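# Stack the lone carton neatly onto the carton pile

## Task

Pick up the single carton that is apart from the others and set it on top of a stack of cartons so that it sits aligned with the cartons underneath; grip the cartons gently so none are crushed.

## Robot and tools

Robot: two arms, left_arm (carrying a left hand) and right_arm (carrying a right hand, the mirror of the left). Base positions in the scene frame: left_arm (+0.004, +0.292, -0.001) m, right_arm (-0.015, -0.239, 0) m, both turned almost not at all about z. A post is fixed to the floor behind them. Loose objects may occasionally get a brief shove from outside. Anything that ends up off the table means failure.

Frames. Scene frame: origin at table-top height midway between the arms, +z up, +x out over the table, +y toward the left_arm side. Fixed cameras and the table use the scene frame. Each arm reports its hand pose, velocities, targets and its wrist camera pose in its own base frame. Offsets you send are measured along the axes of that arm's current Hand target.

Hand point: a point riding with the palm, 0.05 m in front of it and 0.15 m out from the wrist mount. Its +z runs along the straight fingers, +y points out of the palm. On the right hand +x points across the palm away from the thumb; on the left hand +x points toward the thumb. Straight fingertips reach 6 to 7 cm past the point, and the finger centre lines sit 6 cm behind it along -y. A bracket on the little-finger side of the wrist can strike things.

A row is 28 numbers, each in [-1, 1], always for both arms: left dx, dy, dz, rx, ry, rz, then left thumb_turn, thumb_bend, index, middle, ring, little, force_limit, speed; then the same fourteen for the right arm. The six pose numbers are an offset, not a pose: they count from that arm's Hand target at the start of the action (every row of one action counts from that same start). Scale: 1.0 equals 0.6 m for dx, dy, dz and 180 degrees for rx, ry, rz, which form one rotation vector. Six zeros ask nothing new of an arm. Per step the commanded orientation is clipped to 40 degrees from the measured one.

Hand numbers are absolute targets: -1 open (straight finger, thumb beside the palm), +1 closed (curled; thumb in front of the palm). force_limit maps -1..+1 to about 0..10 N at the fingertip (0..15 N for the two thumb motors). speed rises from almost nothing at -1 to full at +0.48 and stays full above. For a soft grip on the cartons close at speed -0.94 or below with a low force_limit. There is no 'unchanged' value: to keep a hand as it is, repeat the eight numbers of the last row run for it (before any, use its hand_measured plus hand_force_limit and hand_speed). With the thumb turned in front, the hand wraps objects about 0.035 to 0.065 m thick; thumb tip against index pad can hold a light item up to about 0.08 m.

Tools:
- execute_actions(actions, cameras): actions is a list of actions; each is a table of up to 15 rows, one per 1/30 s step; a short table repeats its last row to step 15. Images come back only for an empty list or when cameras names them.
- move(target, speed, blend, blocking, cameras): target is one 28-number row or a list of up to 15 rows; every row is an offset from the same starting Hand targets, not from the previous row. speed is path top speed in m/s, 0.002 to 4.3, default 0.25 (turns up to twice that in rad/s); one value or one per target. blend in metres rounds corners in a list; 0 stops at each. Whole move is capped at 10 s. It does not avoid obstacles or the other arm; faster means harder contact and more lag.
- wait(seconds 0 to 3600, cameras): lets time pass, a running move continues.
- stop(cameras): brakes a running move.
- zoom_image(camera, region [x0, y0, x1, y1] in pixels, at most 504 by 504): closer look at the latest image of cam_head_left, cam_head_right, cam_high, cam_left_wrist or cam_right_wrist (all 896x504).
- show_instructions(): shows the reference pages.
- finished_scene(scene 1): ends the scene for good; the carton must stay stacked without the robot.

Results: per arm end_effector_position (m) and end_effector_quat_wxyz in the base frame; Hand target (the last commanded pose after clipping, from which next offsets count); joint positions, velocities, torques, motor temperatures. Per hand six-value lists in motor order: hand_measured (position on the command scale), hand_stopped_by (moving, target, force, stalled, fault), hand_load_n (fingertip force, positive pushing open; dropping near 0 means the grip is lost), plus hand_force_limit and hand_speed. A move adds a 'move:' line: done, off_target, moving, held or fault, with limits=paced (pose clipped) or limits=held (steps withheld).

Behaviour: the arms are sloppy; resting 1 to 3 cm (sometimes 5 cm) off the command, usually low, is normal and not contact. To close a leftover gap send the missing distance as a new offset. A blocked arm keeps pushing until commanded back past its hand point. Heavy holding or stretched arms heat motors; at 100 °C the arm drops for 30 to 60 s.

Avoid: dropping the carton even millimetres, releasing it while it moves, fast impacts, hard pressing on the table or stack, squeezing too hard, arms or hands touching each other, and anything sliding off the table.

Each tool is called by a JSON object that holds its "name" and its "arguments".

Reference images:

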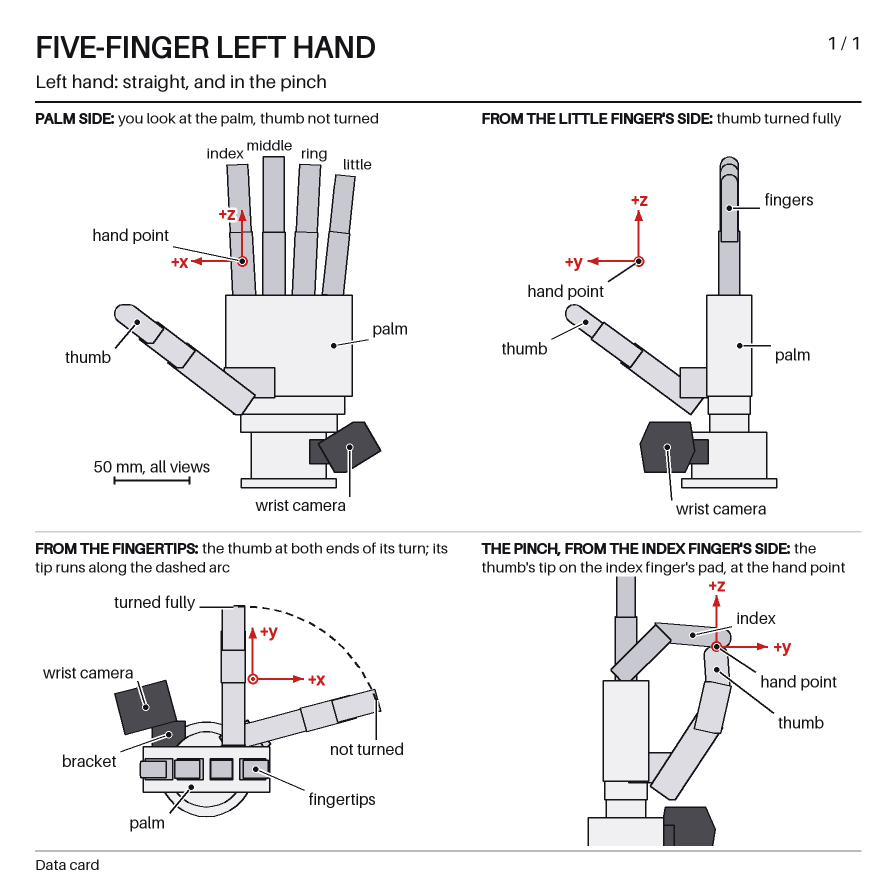

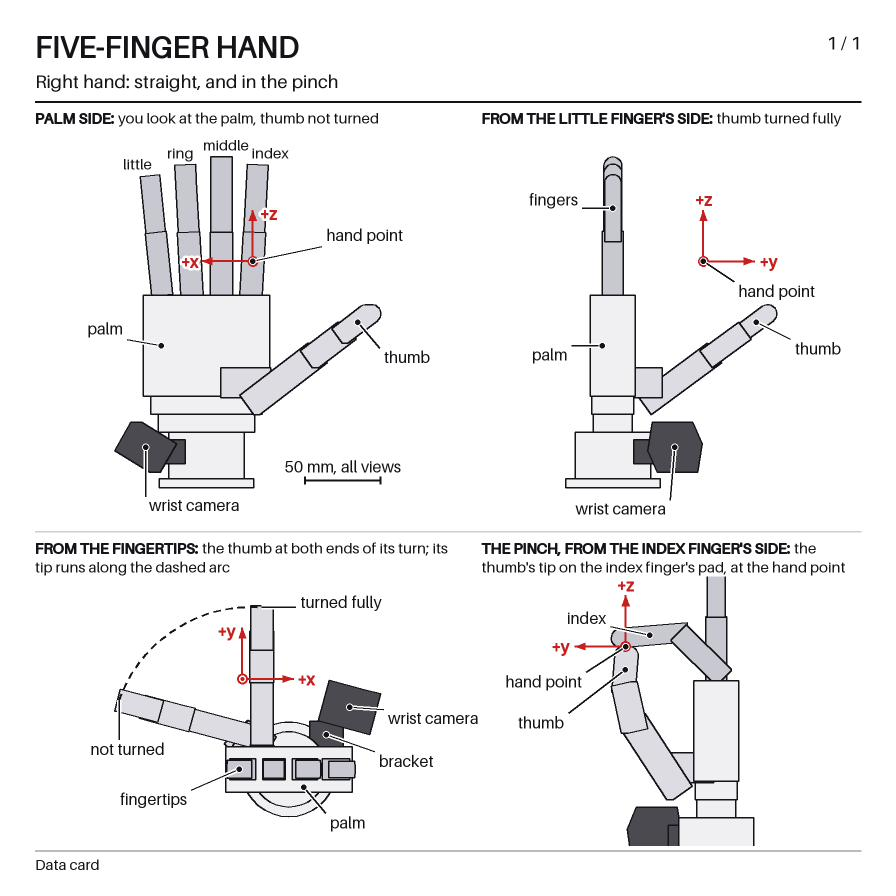

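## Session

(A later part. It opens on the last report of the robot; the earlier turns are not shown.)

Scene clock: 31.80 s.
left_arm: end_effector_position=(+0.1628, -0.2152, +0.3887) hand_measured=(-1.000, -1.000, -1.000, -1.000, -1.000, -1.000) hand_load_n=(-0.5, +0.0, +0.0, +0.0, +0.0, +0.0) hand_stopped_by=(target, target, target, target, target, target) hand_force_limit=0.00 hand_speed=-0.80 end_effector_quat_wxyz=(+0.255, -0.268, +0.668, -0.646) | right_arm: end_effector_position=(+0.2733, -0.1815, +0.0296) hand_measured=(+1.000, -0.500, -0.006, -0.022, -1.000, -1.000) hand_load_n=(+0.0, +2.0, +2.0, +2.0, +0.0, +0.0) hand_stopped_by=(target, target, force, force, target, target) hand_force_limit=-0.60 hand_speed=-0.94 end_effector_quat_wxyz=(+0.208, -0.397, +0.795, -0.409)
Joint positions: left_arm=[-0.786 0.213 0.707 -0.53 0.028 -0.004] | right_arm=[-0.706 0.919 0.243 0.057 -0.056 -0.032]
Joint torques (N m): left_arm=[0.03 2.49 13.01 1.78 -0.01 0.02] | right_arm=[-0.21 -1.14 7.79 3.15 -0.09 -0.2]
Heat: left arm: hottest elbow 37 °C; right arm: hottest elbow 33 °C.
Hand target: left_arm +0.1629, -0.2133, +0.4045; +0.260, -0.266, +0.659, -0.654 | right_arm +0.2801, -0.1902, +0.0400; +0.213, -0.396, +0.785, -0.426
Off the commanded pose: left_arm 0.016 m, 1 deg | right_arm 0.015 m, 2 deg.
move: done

{"name": "move", "arguments": {"target": [0,0,0,0,0,0,-1,-1,-1,-1,-1,-1,0,-0.8,0.0001,-0.0419,-0.0272,0,0,0,1,-0.5,0.45,0.45,-1,-1,-0.6,-0.94], "speed": 0.05, "cameras": ["cam_high","cam_right_wrist"]}}

{"name": "zoom_image", "arguments": {"camera": "cam_high", "region": [140, 260, 300, 400]}}

Scene clock: 33.43 s.
left_arm: end_effector_position=(+0.1628, -0.2152, +0.3887) hand_measured=(-1.000, -1.000, -1.000, -1.000, -1.000, -1.000) hand_load_n=(+0.0, +0.0, +0.0, +0.0, -0.5, +0.0) hand_stopped_by=(target, target, target, target, target, target) hand_force_limit=0.00 hand_speed=-0.80 end_effector_quat_wxyz=(+0.255, -0.268, +0.668, -0.646) | right_arm: end_effector_position=(+0.2664, -0.1756, +0.0408) hand_measured=(+1.000, -0.500, -0.006, -0.022, -1.000, -1.000) hand_load_n=(+0.0, +3.0, +1.5, +2.0, +0.0, +0.0) hand_stopped_by=(target, target, force, force, target, target) hand_force_limit=-0.60 hand_speed=-0.94 end_effector_quat_wxyz=(+0.205, -0.398, +0.798, -0.403)
Joint positions: left_arm=[-0.786 0.213 0.707 -0.53 0.028 -0.004] | right_arm=[-0.706 0.838 0.257 -0.054 -0.056 -0.032]
Joint torques (N m): left_arm=[0.56 3.02 13.16 1.87 0.04 -0.01] | right_arm=[-0.21 -2.02 11.64 1.36 -0.07 -0.19]
Heat: left arm: hottest elbow 37 °C; right arm: hottest elbow 34 °C.
Hand target: left_arm +0.1629, -0.2133, +0.4045; +0.260, -0.266, +0.659, -0.654 | right_arm +0.2801, -0.1902, +0.0700; +0.213, -0.395, +0.785, -0.426
Off the commanded pose: left_arm 0.016 m, 1 deg | right_arm 0.035 m, 3 deg.
move: off_target (right_arm)
cam_right_wrist: T_world_to_cam=[[-0.59722, 0.14781, -0.78834, 0.22195], [0.02421, 0.98575, 0.16649, 0.15181], [0.80171, 0.08035, -0.59228, -0.06002]] pos_world=[0.17699, -0.17763, 0.11415]

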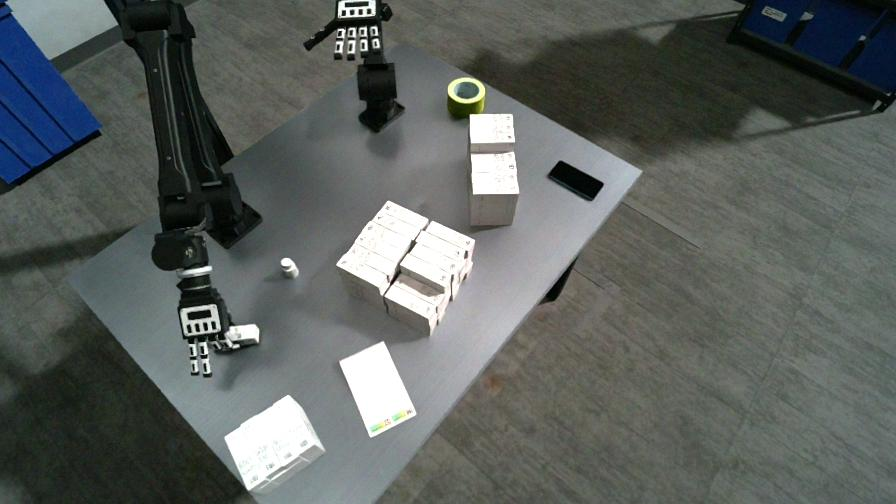

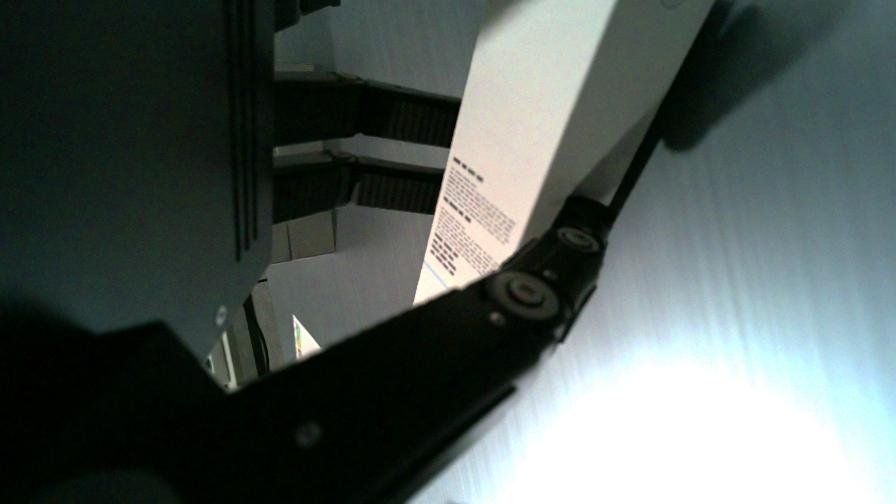

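Scaled by 3.150 from the camera's image (finer frame: 1280x720).

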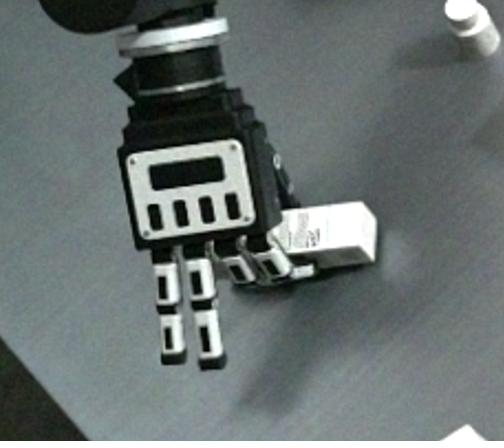

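{"name": "move", "arguments": {"target": [[0,0,0,0,0,0,-1,-1,-1,-1,-1,-1,0,-0.8,0.0005,-0.1953,-0.127,0,0,0,1,-0.5,0.45,0.45,-1,-1,-0.6,-0.94],[0,0,0,0,0,0,-1,-1,-1,-1,-1,-1,0,-0.8,-0.1460,-0.4372,0.1670,-0.0008,0.3217,0.2094,1,-0.5,0.45,0.45,-1,-1,-0.6,-0.94]], "speed": [0.08,0.1], "blend": 0.03, "cameras": ["cam_head_left","cam_high","cam_right_wrist"]}}

Scene clock: 45.67 s.
left_arm: end_effector_position=(+0.1628, -0.2152, +0.3887) hand_measured=(-1.000, -1.000, -1.000, -1.000, -1.000, -1.000) hand_load_n=(-0.5, +0.0, +0.0, +0.0, +0.0, +0.0) hand_stopped_by=(target, target, target, target, target, target) hand_force_limit=0.00 hand_speed=-0.80 end_effector_quat_wxyz=(+0.255, -0.268, +0.668, -0.646) | right_arm: end_effector_position=(+0.5007, -0.2565, +0.2105) hand_measured=(+1.000, -0.500, -0.006, -0.022, -1.000, -1.000) hand_load_n=(+0.0, +2.5, +1.5, +2.0, +0.0, +0.0) hand_stopped_by=(target, target, force, force, target, target) hand_force_limit=-0.60 hand_speed=-0.94 end_effector_quat_wxyz=(-0.091, +0.108, +0.873, -0.466)
Joint positions: left_arm=[-0.786 0.213 0.707 -0.53 0.028 -0.004] | right_arm=[-0.24 1.761 1.638 -1.564 0.985 1.64]
Joint torques (N m): left_arm=[0.21 3.25 12.98 1.42 0.02 0] | right_arm=[1.61 -14.39 11.47 -0.24 0.94 0.02]
Heat: left arm: hottest elbow 38 °C; right arm: hottest elbow 35 °C.
Hand target: left_arm +0.1629, -0.2133, +0.4045; +0.260, -0.266, +0.659, -0.654 | right_arm +0.5149, -0.2551, +0.2348; -0.067, +0.119, +0.871, -0.472
Off the commanded pose: left_arm 0.016 m, 1 deg | right_arm 0.028 m, 3 deg.
move: off_target (right_arm)
cam_right_wrist: T_world_to_cam=[[-0.13619, 0.5866, -0.79834, 0.39141], [0.93901, 0.3333, 0.08472, -0.41052], [0.31578, -0.73811, -0.59621, -0.10662]] pos_world=[0.47246, -0.17147, 0.28369]

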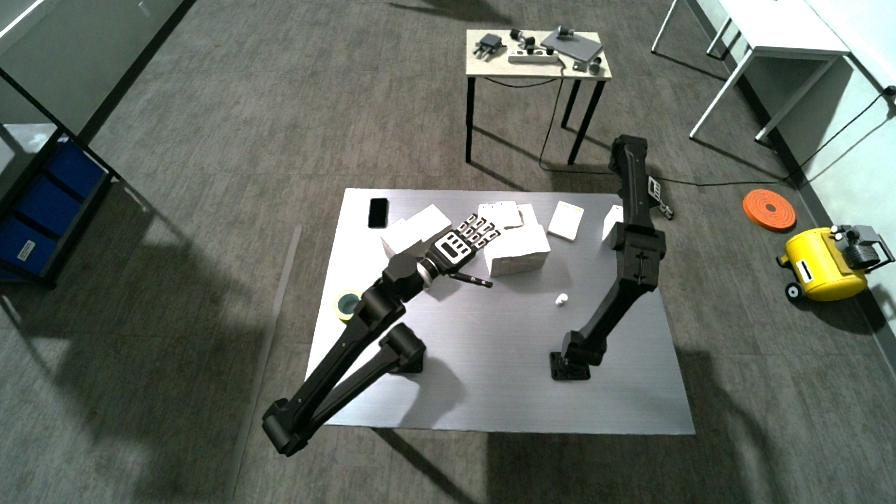

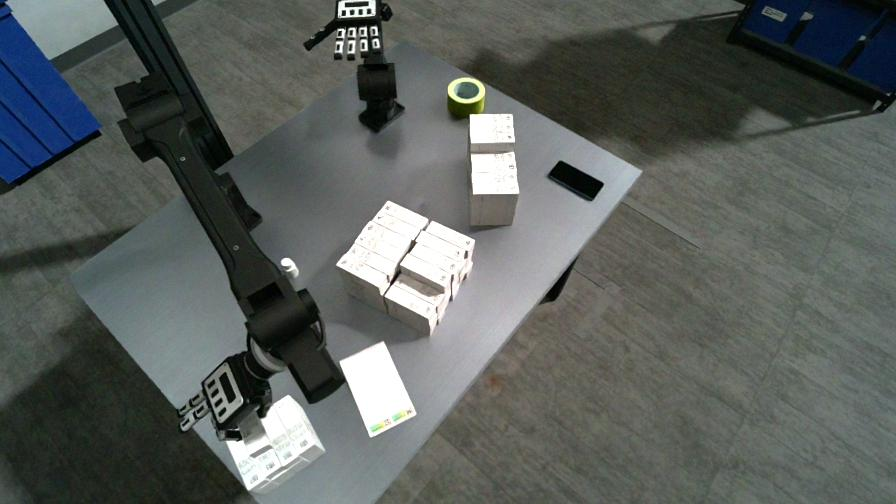

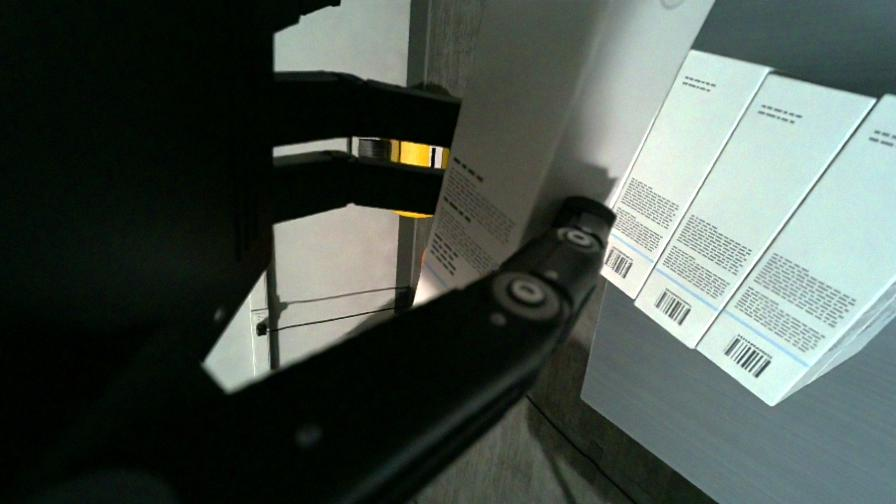

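{"name": "zoom_image", "arguments": {"camera": "cam_right_wrist", "region": [400, 0, 740, 320]}}

{"name": "zoom_image", "arguments": {"camera": "cam_right_wrist", "region": [580, 30, 896, 420]}}

{"name": "zoom_image", "arguments": {"camera": "cam_high", "region": [170, 330, 350, 500]}}

Scaled by 1.482 from the camera's image (finer frame: 1280x720).

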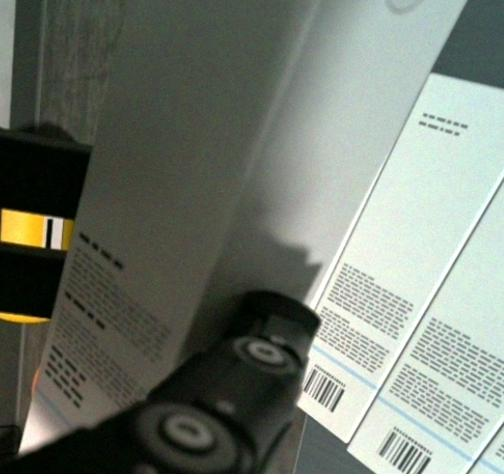

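Scaled by 1.292 from the camera's image (finer frame: 1280x720).

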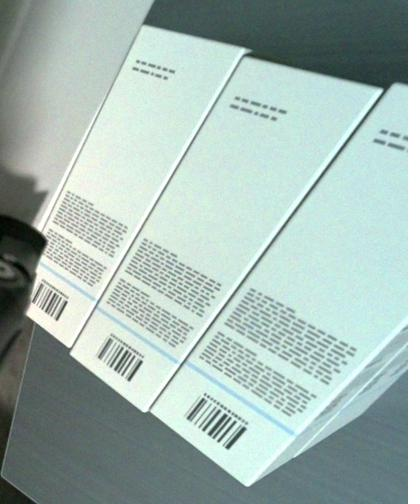

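Scaled by 2.800 from the camera's image (finer frame: 1280x720).

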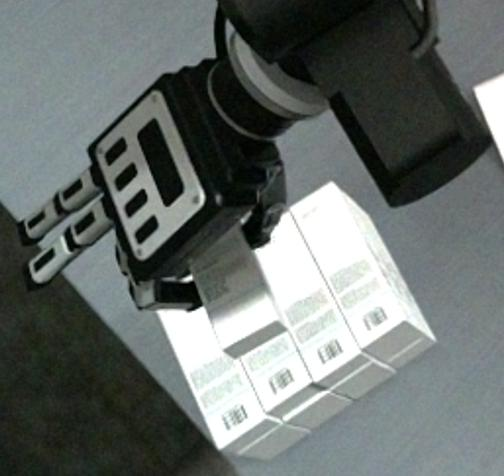

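{"name": "move", "arguments": {"target": [0,0,0,0,0,0,-1,-1,-1,-1,-1,-1,0,-0.8,-0.0128,0.0772,0.0202,-0.0112,-0.0155,0.0118,1,-0.5,0.45,0.45,-1,-1,-0.6,-0.94], "speed": 0.06, "cameras": ["cam_head_left","cam_high","cam_right_wrist"]}}

{"name": "zoom_image", "arguments": {"camera": "cam_right_wrist", "region": [560, 0, 896, 420]}}

{"name": "zoom_image", "arguments": {"camera": "cam_high", "region": [170, 330, 350, 500]}}

Scene clock: 50.37 s.
left_arm: end_effector_position=(+0.1628, -0.2152, +0.3887) hand_measured=(-1.000, -1.000, -1.000, -1.000, -1.000, -1.000) hand_load_n=(+0.0, +0.0, +0.0, -0.5, +0.0, +0.0) hand_stopped_by=(target, target, target, target, target, target) hand_force_limit=0.00 hand_speed=-0.80 end_effector_quat_wxyz=(+0.255, -0.268, +0.668, -0.646) | right_arm: end_effector_position=(+0.5177, -0.2440, +0.1777) hand_measured=(+1.000, -0.500, -0.006, -0.022, -1.000, -1.000) hand_load_n=(+0.0, +2.5, +1.5, +2.0, +0.0, +0.0) hand_stopped_by=(target, target, force, force, target, target) hand_force_limit=-0.60 hand_speed=-0.94 end_effector_quat_wxyz=(-0.055, +0.116, +0.878, -0.461)
Joint positions: left_arm=[-0.786 0.213 0.707 -0.53 0.028 -0.004] | right_arm=[-0.217 1.761 1.555 -1.411 0.964 1.64]
Joint torques (N m): left_arm=[0.26 3.31 12.93 1.52 0.09 -0.05] | right_arm=[1.38 -14.86 8.17 1.09 0.53 -0.03]
Heat: left arm: hottest elbow 38 °C; right arm: hottest elbow 35 °C.
Hand target: left_arm +0.1629, -0.2133, +0.4045; +0.260, -0.266, +0.659, -0.654 | right_arm +0.5264, -0.2426, +0.1893; -0.034, +0.125, +0.878, -0.461
Off the commanded pose: left_arm 0.016 m, 1 deg | right_arm 0.015 m, 3 deg.
move: off_target (right_arm)
cam_right_wrist: T_world_to_cam=[[-0.09087, 0.58755, -0.80407, 0.33803], [0.92309, 0.35267, 0.15338, -0.42709], [0.37369, -0.72829, -0.57441, -0.15376]] pos_world=[0.48242, -0.15996, 0.24899]

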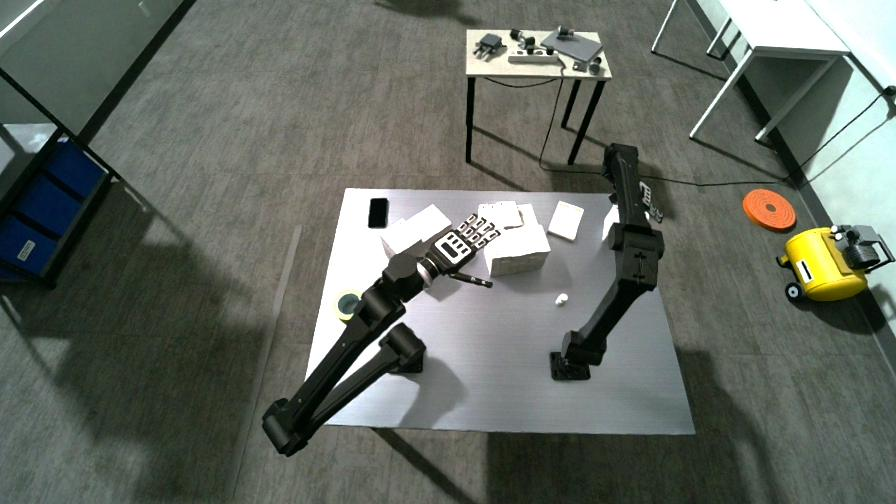

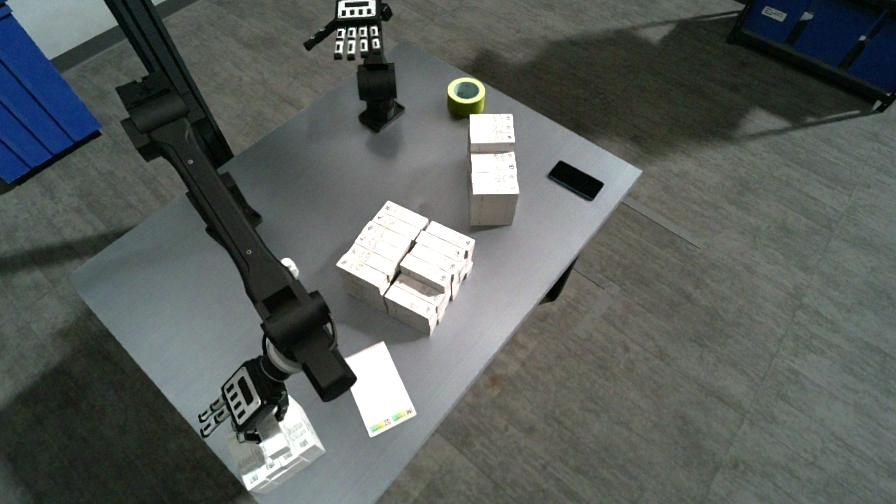

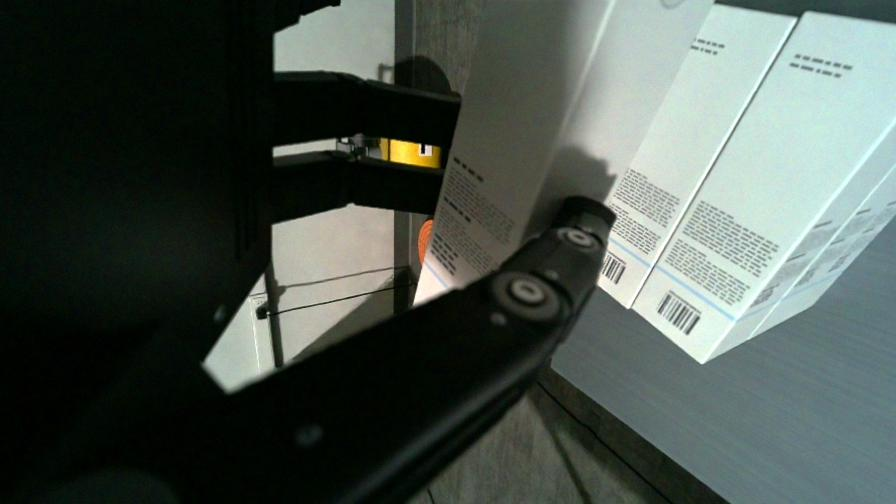

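Scaled by 1.200 from the camera's image (finer frame: 1280x720).

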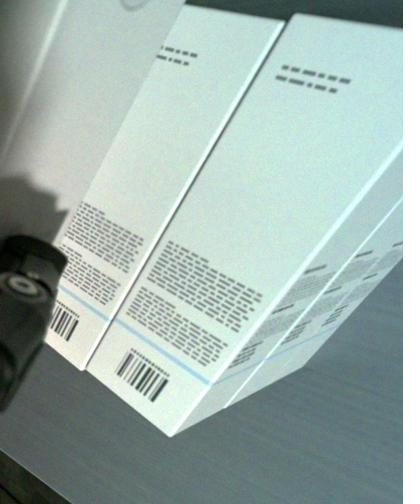

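Scaled by 2.800 from the camera's image (finer frame: 1280x720).

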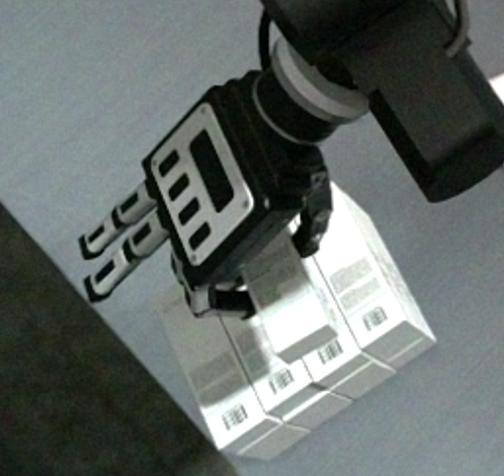

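{"name": "zoom_image", "arguments": {"camera": "cam_high", "region": [225, 400, 335, 500]}}

Scaled by 4.582 from the camera's image (finer frame: 1280x720).

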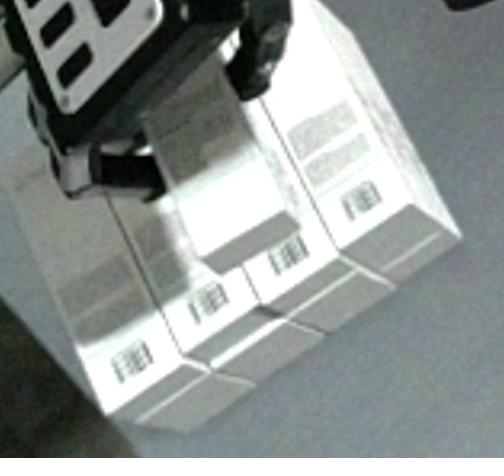

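{"name": "move", "arguments": {"target": [0,0,0,0,0,0,-1,-1,-1,-1,-1,-1,0,-0.8,0.0029,0.055,0.0405,-0.0041,-0.0074,-0.0092,1,-0.5,0.45,0.45,-1,-1,-0.6,-0.94], "speed": 0.04, "cameras": ["cam_high","cam_right_wrist"]}}

{"name": "zoom_image", "arguments": {"camera": "cam_right_wrist", "region": [540, 0, 896, 420]}}

{"name": "zoom_image", "arguments": {"camera": "cam_high", "region": [225, 400, 335, 500]}}

Scene clock: 55.03 s.
left_arm: end_effector_position=(+0.1628, -0.2152, +0.3887) hand_measured=(-1.000, -1.000, -1.000, -1.000, -1.000, -1.000) hand_load_n=(-0.5, +0.0, +0.0, +0.0, +0.0, +0.0) hand_stopped_by=(target, target, target, target, target, target) hand_force_limit=0.00 hand_speed=-0.80 end_effector_quat_wxyz=(+0.255, -0.268, +0.668, -0.646) | right_arm: end_effector_position=(+0.5195, -0.2413, +0.1388) hand_measured=(+1.000, -0.500, -0.006, -0.022, -1.000, -1.000) hand_load_n=(+0.0, +2.5, +1.5, +2.0, +0.0, +0.0) hand_stopped_by=(target, target, force, force, target, target) hand_force_limit=-0.60 hand_speed=-0.94 end_effector_quat_wxyz=(-0.044, +0.102, +0.883, -0.456)
Joint positions: left_arm=[-0.786 0.213 0.707 -0.53 0.028 -0.004] | right_arm=[-0.217 1.766 1.46 -1.258 0.952 1.581]
Joint torques (N m): left_arm=[0.44 3.49 12.93 1.7 0.05 0.01] | right_arm=[0.85 -14.45 8.06 1.21 0.52 -0.21]
Motor temperatures (°C): left_arm=[28 34 39 26 29 30] | right_arm=[26 31 35 26 29 26]
Heat: left arm: hottest elbow 39 °C; right arm: hottest elbow 35 °C.
Hand target: left_arm +0.1629, -0.2133, +0.4045; +0.260, -0.266, +0.659, -0.654 | right_arm +0.5266, -0.2436, +0.1483; -0.030, +0.107, +0.883, -0.456
Off the commanded pose: left_arm 0.016 m, 1 deg | right_arm 0.012 m, 2 deg.
move: off_target (right_arm)
cam_right_wrist: T_world_to_cam=[[-0.1042, 0.59308, -0.79837, 0.3128], [0.90938, 0.38185, 0.16497, -0.41111], [0.4027, -0.70883, -0.57913, -0.18456]] pos_world=[0.48077, -0.15935, 0.21067]

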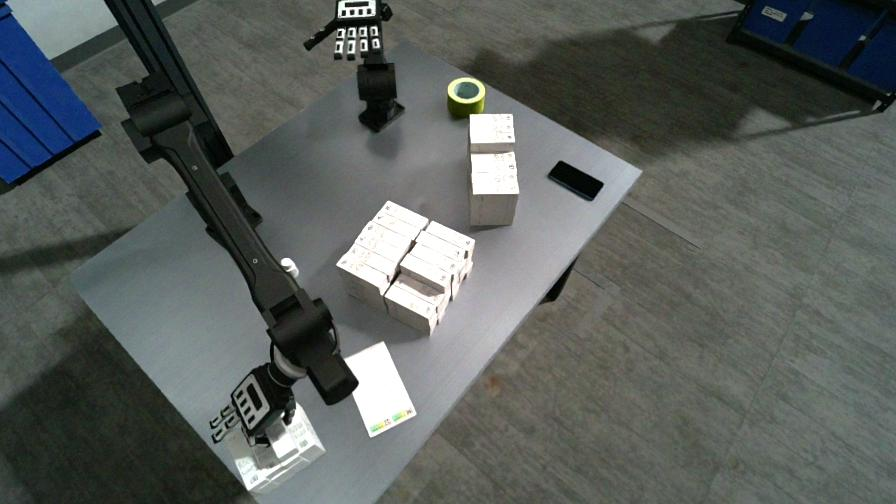

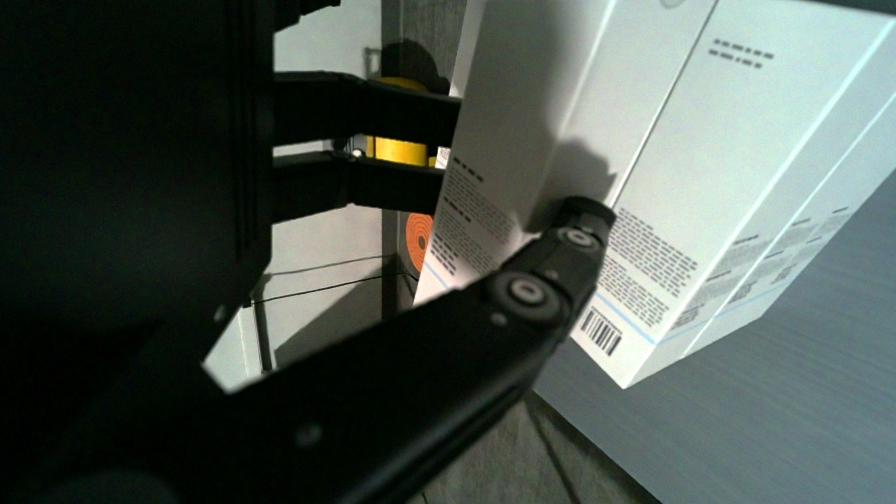

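Scaled by 1.200 from the camera's image (finer frame: 1280x720).

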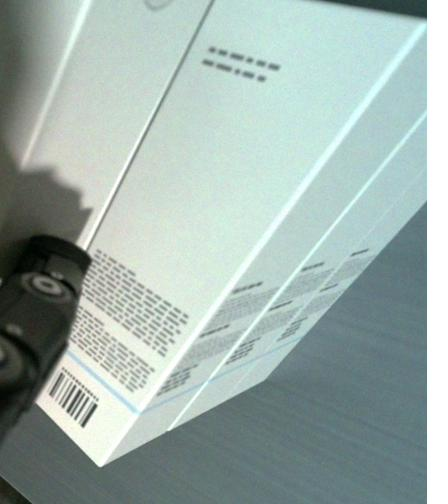

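Scaled by 4.582 from the camera's image (finer frame: 1280x720).

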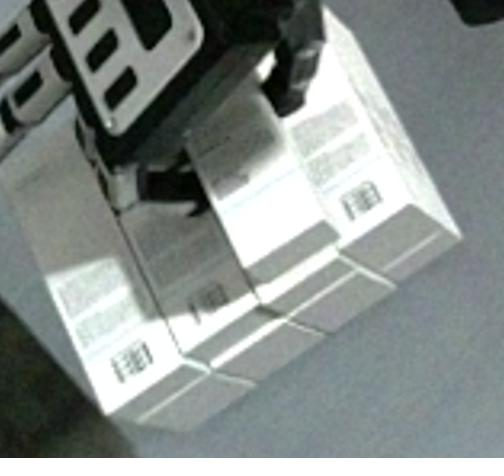

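{"name": "move", "arguments": {"target": [0,0,0,0,0,0,-1,-1,-1,-1,-1,-1,0,-0.8,0.0005,-0.001,0.0128,0,0.0028,-0.004,1,-0.5,0.45,0.45,-1,-1,-0.6,-0.94], "speed": 0.03, "cameras": ["cam_high","cam_right_wrist"]}}

{"name": "zoom_image", "arguments": {"camera": "cam_right_wrist", "region": [540, 0, 896, 420]}}

{"name": "zoom_image", "arguments": {"camera": "cam_high", "region": [225, 400, 335, 500]}}

Scene clock: 58.57 s.
left_arm: end_effector_position=(+0.1628, -0.2152, +0.3887) hand_measured=(-1.000, -1.000, -1.000, -1.000, -1.000, -1.000) hand_load_n=(+0.0, +0.0, +0.0, +0.0, +0.0, +0.0) hand_stopped_by=(target, target, target, target, target, target) hand_force_limit=0.00 hand_speed=-0.80 end_effector_quat_wxyz=(+0.255, -0.268, +0.668, -0.646) | right_arm: end_effector_position=(+0.5204, -0.2411, +0.1343) hand_measured=(+1.000, -0.500, -0.006, -0.022, -1.000, -1.000) hand_load_n=(+0.0, +2.5, +1.5, +2.0, +0.0, +0.5) hand_stopped_by=(target, target, force, force, target, target) hand_force_limit=-0.60 hand_speed=-0.94 end_effector_quat_wxyz=(-0.048, +0.093, +0.884, -0.456)
Joint positions: left_arm=[-0.786 0.213 0.707 -0.53 0.028 -0.004] | right_arm=[-0.217 1.773 1.46 -1.249 0.952 1.56]
Joint torques (N m): left_arm=[0.62 3.31 12.88 1.63 0.05 0] | right_arm=[-0.21 -14.45 8.18 1.21 0.52 -0.21]
Heat: left arm: hottest elbow 39 °C; right arm: hottest elbow 35 °C.
Hand target: left_arm +0.1629, -0.2133, +0.4045; +0.260, -0.266, +0.659, -0.654 | right_arm +0.5251, -0.2501, +0.1443; -0.037, +0.104, +0.883, -0.455
Off the commanded pose: left_arm 0.016 m, 1 deg | right_arm 0.014 m, 2 deg.
move: off_target (right_arm)
cam_right_wrist: T_world_to_cam=[[-0.12423, 0.5947, -0.79429, 0.31947], [0.90711, 0.39249, 0.15199, -0.40587], [0.40214, -0.70163, -0.58822, -0.18408]] pos_world=[0.48188, -0.15985, 0.20716]

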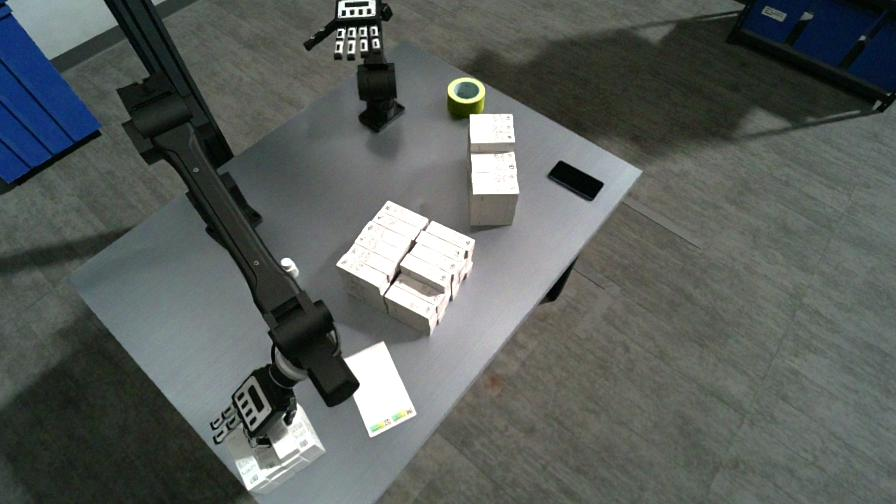

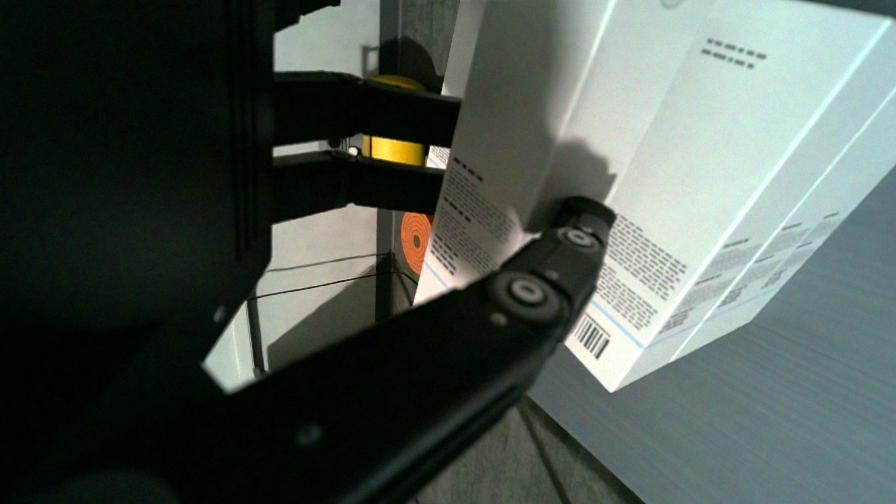

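Scaled by 1.200 from the camera's image (finer frame: 1280x720).

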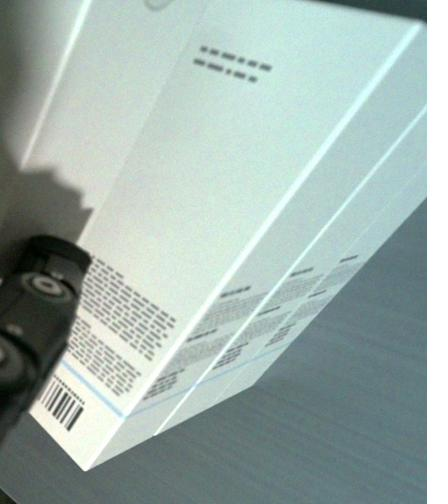

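Scaled by 4.582 from the camera's image (finer frame: 1280x720).

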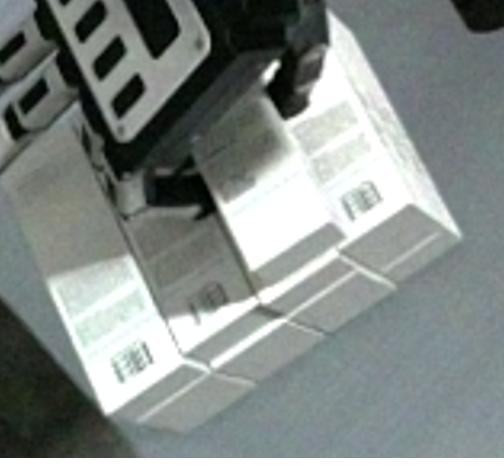

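{"name": "move", "arguments": {"target": [0,0,0,0,0,0,-1,-1,-1,-1,-1,-1,0,-0.8,-0.00483,-0.0248,0.00623,0.00016,0.0045,0.0032,1,-0.5,0.45,0.45,-1,-1,-0.6,-0.94], "speed": 0.08}}

Scene clock: 60.80 s.
left_arm: end_effector_position=(+0.1628, -0.2152, +0.3887) hand_measured=(-1.000, -1.000, -1.000, -1.000, -1.000, -1.000) hand_load_n=(+0.0, +0.0, +0.0, +0.0, +0.0, +0.0) hand_stopped_by=(target, target, target, target, target, target) hand_force_limit=0.00 hand_speed=-0.80 end_effector_quat_wxyz=(+0.255, -0.268, +0.668, -0.646) | right_arm: end_effector_position=(+0.5120, -0.2575, +0.1333) hand_measured=(+1.000, -0.500, -0.006, -0.022, -1.000, -1.000) hand_load_n=(+0.0, +2.5, +1.5, +2.0, +0.0, +0.0) hand_stopped_by=(target, target, force, force, target, target) hand_force_limit=-0.60 hand_speed=-0.94 end_effector_quat_wxyz=(-0.058, +0.104, +0.883, -0.455)
Joint positions: left_arm=[-0.786 0.213 0.707 -0.53 0.028 -0.004] | right_arm=[-0.249 1.775 1.46 -1.249 0.952 1.553]
Joint torques (N m): left_arm=[0.91 3.78 13.04 1.58 0.09 0.04] | right_arm=[0.21 -14.39 10.84 0.2 0.52 -0.19]
Heat: left arm: hottest elbow 39 °C; right arm: hottest elbow 36 °C.
Hand target: left_arm +0.1629, -0.2133, +0.4045; +0.260, -0.266, +0.659, -0.654 | right_arm +0.5251, -0.2621, +0.1543; -0.041, +0.112, +0.883, -0.455
Off the commanded pose: left_arm 0.016 m, 1 deg | right_arm 0.025 m, 2 deg.
move: off_target (right_arm)

{"name": "move", "arguments": {"target": [0,0,0,0,0,0,-1,-1,-1,-1,-1,-1,0,-0.8,-0.0046,0.0052,-0.0185,0,0,0,1,-0.5,0.45,0.45,-1,-1,-0.6,-0.94], "speed": 0.08, "cameras": ["cam_high","cam_right_wrist"]}}

Scene clock: 62.43 s.
left_arm: end_effector_position=(+0.1628, -0.2152, +0.3887) hand_measured=(-1.000, -1.000, -1.000, -1.000, -1.000, -1.000) hand_load_n=(+0.0, +0.0, +0.0, +0.0, -0.5, +0.0) hand_stopped_by=(target, target, target, target, target, target) hand_force_limit=0.00 hand_speed=-0.80 end_effector_quat_wxyz=(+0.255, -0.268, +0.668, -0.646) | right_arm: end_effector_position=(+0.5109, -0.2565, +0.1357) hand_measured=(+1.000, -0.500, -0.006, -0.022, -1.000, -1.000) hand_load_n=(+0.0, +3.0, +1.5, +2.0, +0.0, +0.0) hand_stopped_by=(target, target, force, force, target, target) hand_force_limit=-0.60 hand_speed=-0.94 end_effector_quat_wxyz=(-0.066, +0.102, +0.883, -0.453)
Joint positions: left_arm=[-0.786 0.213 0.707 -0.53 0.028 -0.004] | right_arm=[-0.247 1.783 1.478 -1.285 0.952 1.563]
Joint torques (N m): left_arm=[-0.38 3.43 13.05 1.51 0.09 -0.01] | right_arm=[1.49 -14.45 11.17 -0.1 0.53 0.03]
Heat: left arm: hottest elbow 39 °C; right arm: hottest elbow 36 °C.
Hand target: left_arm +0.1629, -0.2133, +0.4045; +0.260, -0.266, +0.659, -0.654 | right_arm +0.5301, -0.2521, +0.1583; -0.041, +0.112, +0.883, -0.455
Off the commanded pose: left_arm 0.016 m, 1 deg | right_arm 0.030 m, 3 deg.
move: off_target (right_arm)
cam_right_wrist: T_world_to_cam=[[-0.12332, 0.60318, -0.78802, 0.32938], [0.92277, 0.36184, 0.13256, -0.40464], [0.36509, -0.71081, -0.60122, -0.17205]] pos_world=[0.47682, -0.17455, 0.20975]

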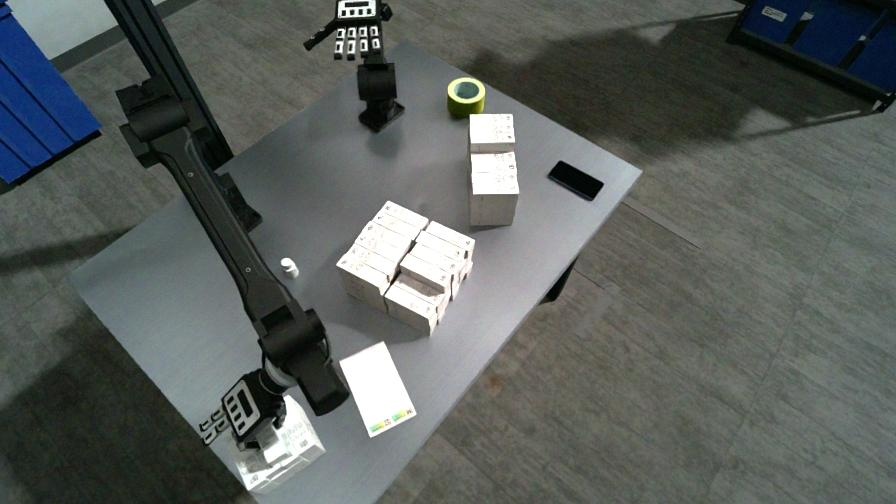

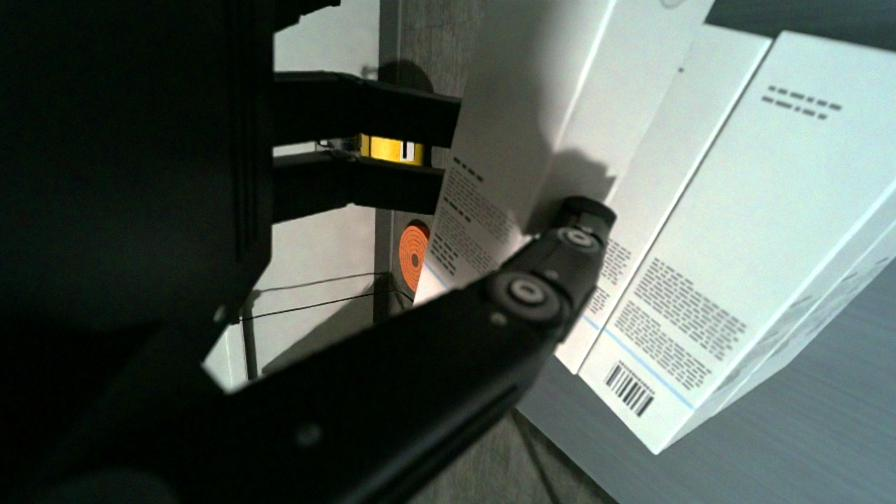

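{"name": "move", "arguments": {"target": [[0,0,0,0,0,0,-1,-1,-1,-1,-1,-1,0,-0.8,-0.0068,0.0033,-0.0378,0,0,0,1,-0.5,0.45,0.45,-1,-1,-0.6,-0.94],[0,0,0,0,0,0,-1,-1,-1,-1,-1,-1,0,-0.8,-0.0007,-0.0153,-0.0121,0,0,0,1,-0.5,0.45,0.45,-1,-1,-0.6,-0.94]], "speed": 0.1, "cameras": ["cam_high","cam_right_wrist"]}}

Scene clock: 65.40 s.
left_arm: end_effector_position=(+0.1628, -0.2152, +0.3887) hand_measured=(-1.000, -1.000, -1.000, -1.000, -1.000, -1.000) hand_load_n=(+0.0, +0.0, +0.0, +0.0, +0.0, +0.0) hand_stopped_by=(target, target, target, target, target, target) hand_force_limit=0.00 hand_speed=-0.80 end_effector_quat_wxyz=(+0.255, -0.268, +0.668, -0.646) | right_arm: end_effector_position=(+0.5206, -0.2477, +0.1470) hand_measured=(+1.000, -0.500, -0.006, -0.022, -1.000, -1.000) hand_load_n=(+0.0, +2.5, +1.5, +2.0, -0.5, +0.0) hand_stopped_by=(target, target, force, force, target, target) hand_force_limit=-0.60 hand_speed=-0.94 end_effector_quat_wxyz=(-0.066, +0.100, +0.883, -0.453)
Joint positions: left_arm=[-0.786 0.213 0.707 -0.53 0.028 -0.004] | right_arm=[-0.227 1.796 1.529 -1.346 0.951 1.59]
Joint torques (N m): left_arm=[0.85 3.78 12.92 1.84 0.05 -0.04] | right_arm=[0.32 -16.44 9.05 1.09 0.59 -0.2]
Heat: left arm: hottest elbow 39 °C; right arm: hottest elbow 36 °C.
Hand target: left_arm +0.1629, -0.2133, +0.4045; +0.260, -0.266, +0.659, -0.654 | right_arm +0.5303, -0.2516, +0.1700; -0.041, +0.112, +0.883, -0.455
Off the commanded pose: left_arm 0.016 m, 1 deg | right_arm 0.025 m, 3 deg.
move: off_target (right_arm)
cam_right_wrist: T_world_to_cam=[[-0.12675, 0.60347, -0.78725, 0.33591], [0.9215, 0.36537, 0.13171, -0.4167], [0.36712, -0.70876, -0.6024, -0.16281]] pos_world=[0.48633, -0.16585, 0.22125]

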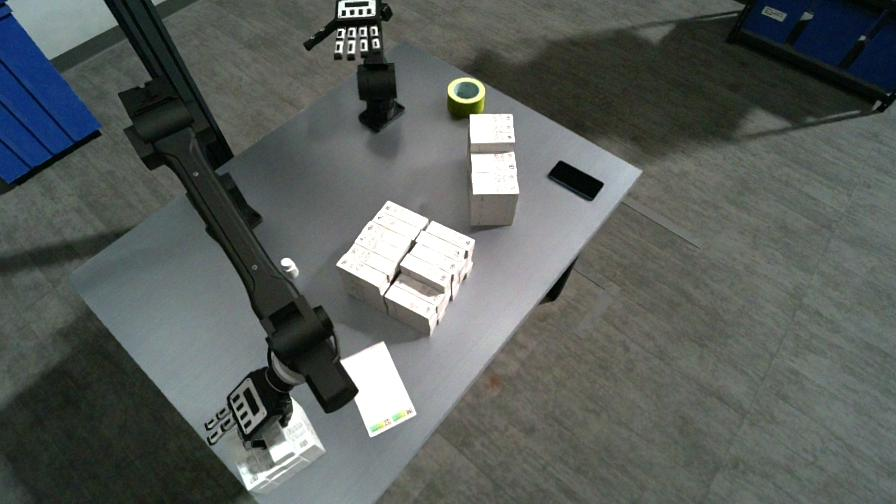

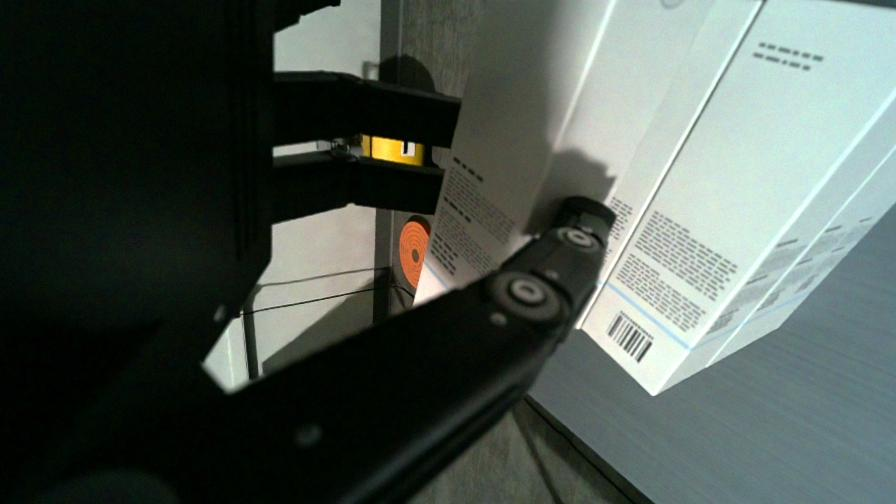

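{"name": "move", "arguments": {"target": [0,0,0,0,0,0,-1,-1,-1,-1,-1,-1,0,-0.8,0,0,0,0.0001,-0.0056,0.0078,1,-0.5,0.45,0.45,-1,-1,-0.6,-0.94], "speed": 0.08, "cameras": ["cam_high","cam_head_right","cam_right_wrist"]}}

Scene clock: 67.03 s.
left_arm: end_effector_position=(+0.1628, -0.2152, +0.3887) hand_measured=(-1.000, -1.000, -1.000, -1.000, -1.000, -1.000) hand_load_n=(+0.0, +0.0, +0.0, +0.0, -0.5, +0.0) hand_stopped_by=(target, target, target, target, target, target) hand_force_limit=0.00 hand_speed=-0.80 end_effector_quat_wxyz=(+0.255, -0.268, +0.668, -0.646) | right_arm: end_effector_position=(+0.5243, -0.2486, +0.1478) hand_measured=(+1.000, -0.500, -0.006, -0.022, -1.000, -1.000) hand_load_n=(+0.0, +2.5, +1.5, +2.0, +0.0, +0.0) hand_stopped_by=(target, target, force, force, target, target) hand_force_limit=-0.60 hand_speed=-0.94 end_effector_quat_wxyz=(-0.051, +0.108, +0.883, -0.455)
Joint positions: left_arm=[-0.786 0.213 0.707 -0.53 0.028 -0.004] | right_arm=[-0.227 1.786 1.514 -1.307 0.951 1.59]
Joint torques (N m): left_arm=[0.21 3.31 12.98 1.66 0.02 0] | right_arm=[0.03 -16.85 8.09 1.13 0.6 -0.18]
Heat: left arm: hottest elbow 39 °C; right arm: hottest elbow 36 °C.
Hand target: left_arm +0.1629, -0.2133, +0.4045; +0.260, -0.266, +0.659, -0.654 | right_arm +0.5303, -0.2516, +0.1700; -0.028, +0.118, +0.881, -0.457
Off the commanded pose: left_arm 0.016 m, 1 deg | right_arm 0.023 m, 3 deg.
move: off_target (right_arm)
cam_right_wrist: T_world_to_cam=[[-0.10068, 0.59736, -0.79563, 0.32359], [0.9166, 0.36669, 0.15932, -0.42105], [0.38692, -0.71324, -0.58446, -0.17841]] pos_world=[0.48755, -0.16615, 0.22027]
Images, in order (width x height): cam_head_right 896x504, cam_high 896x504, cam_right_wrist 896x504.

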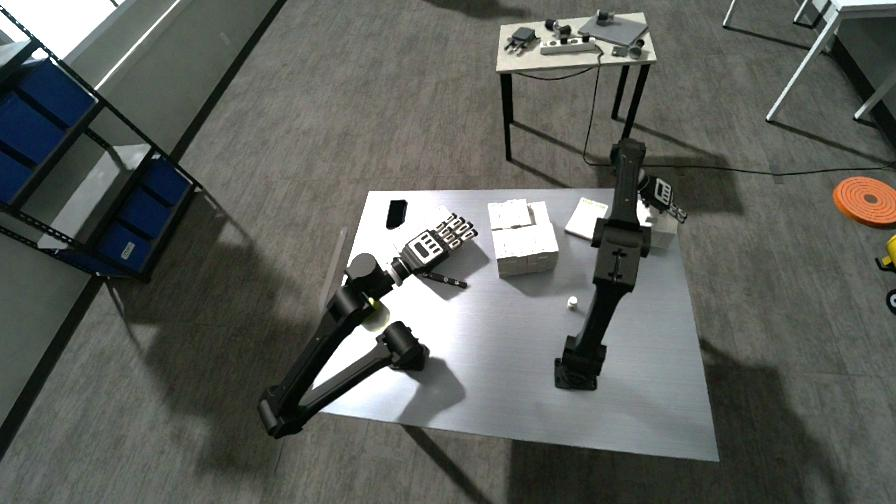

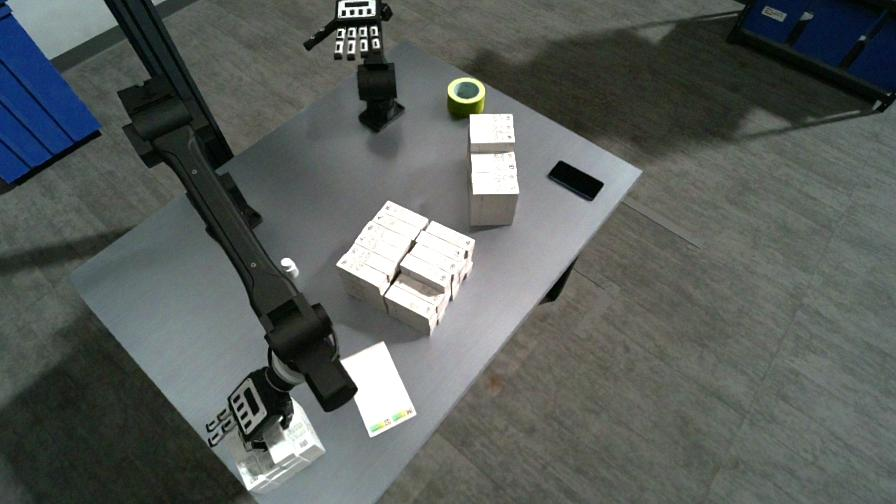

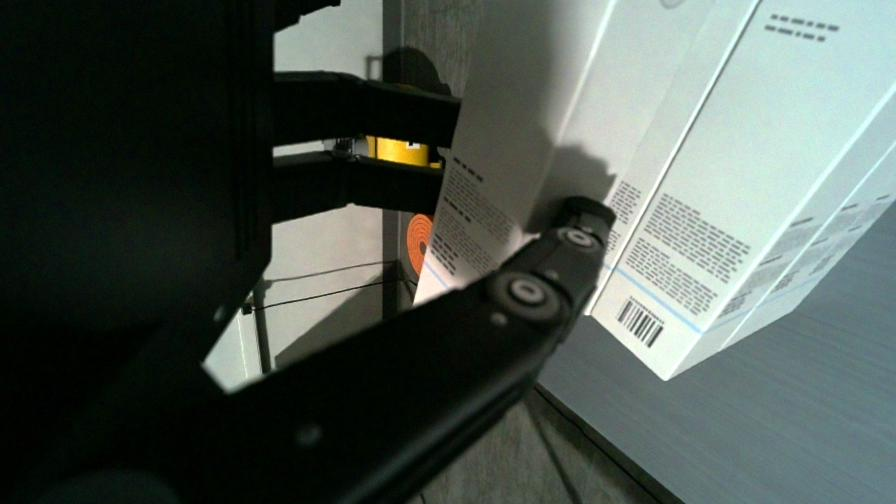

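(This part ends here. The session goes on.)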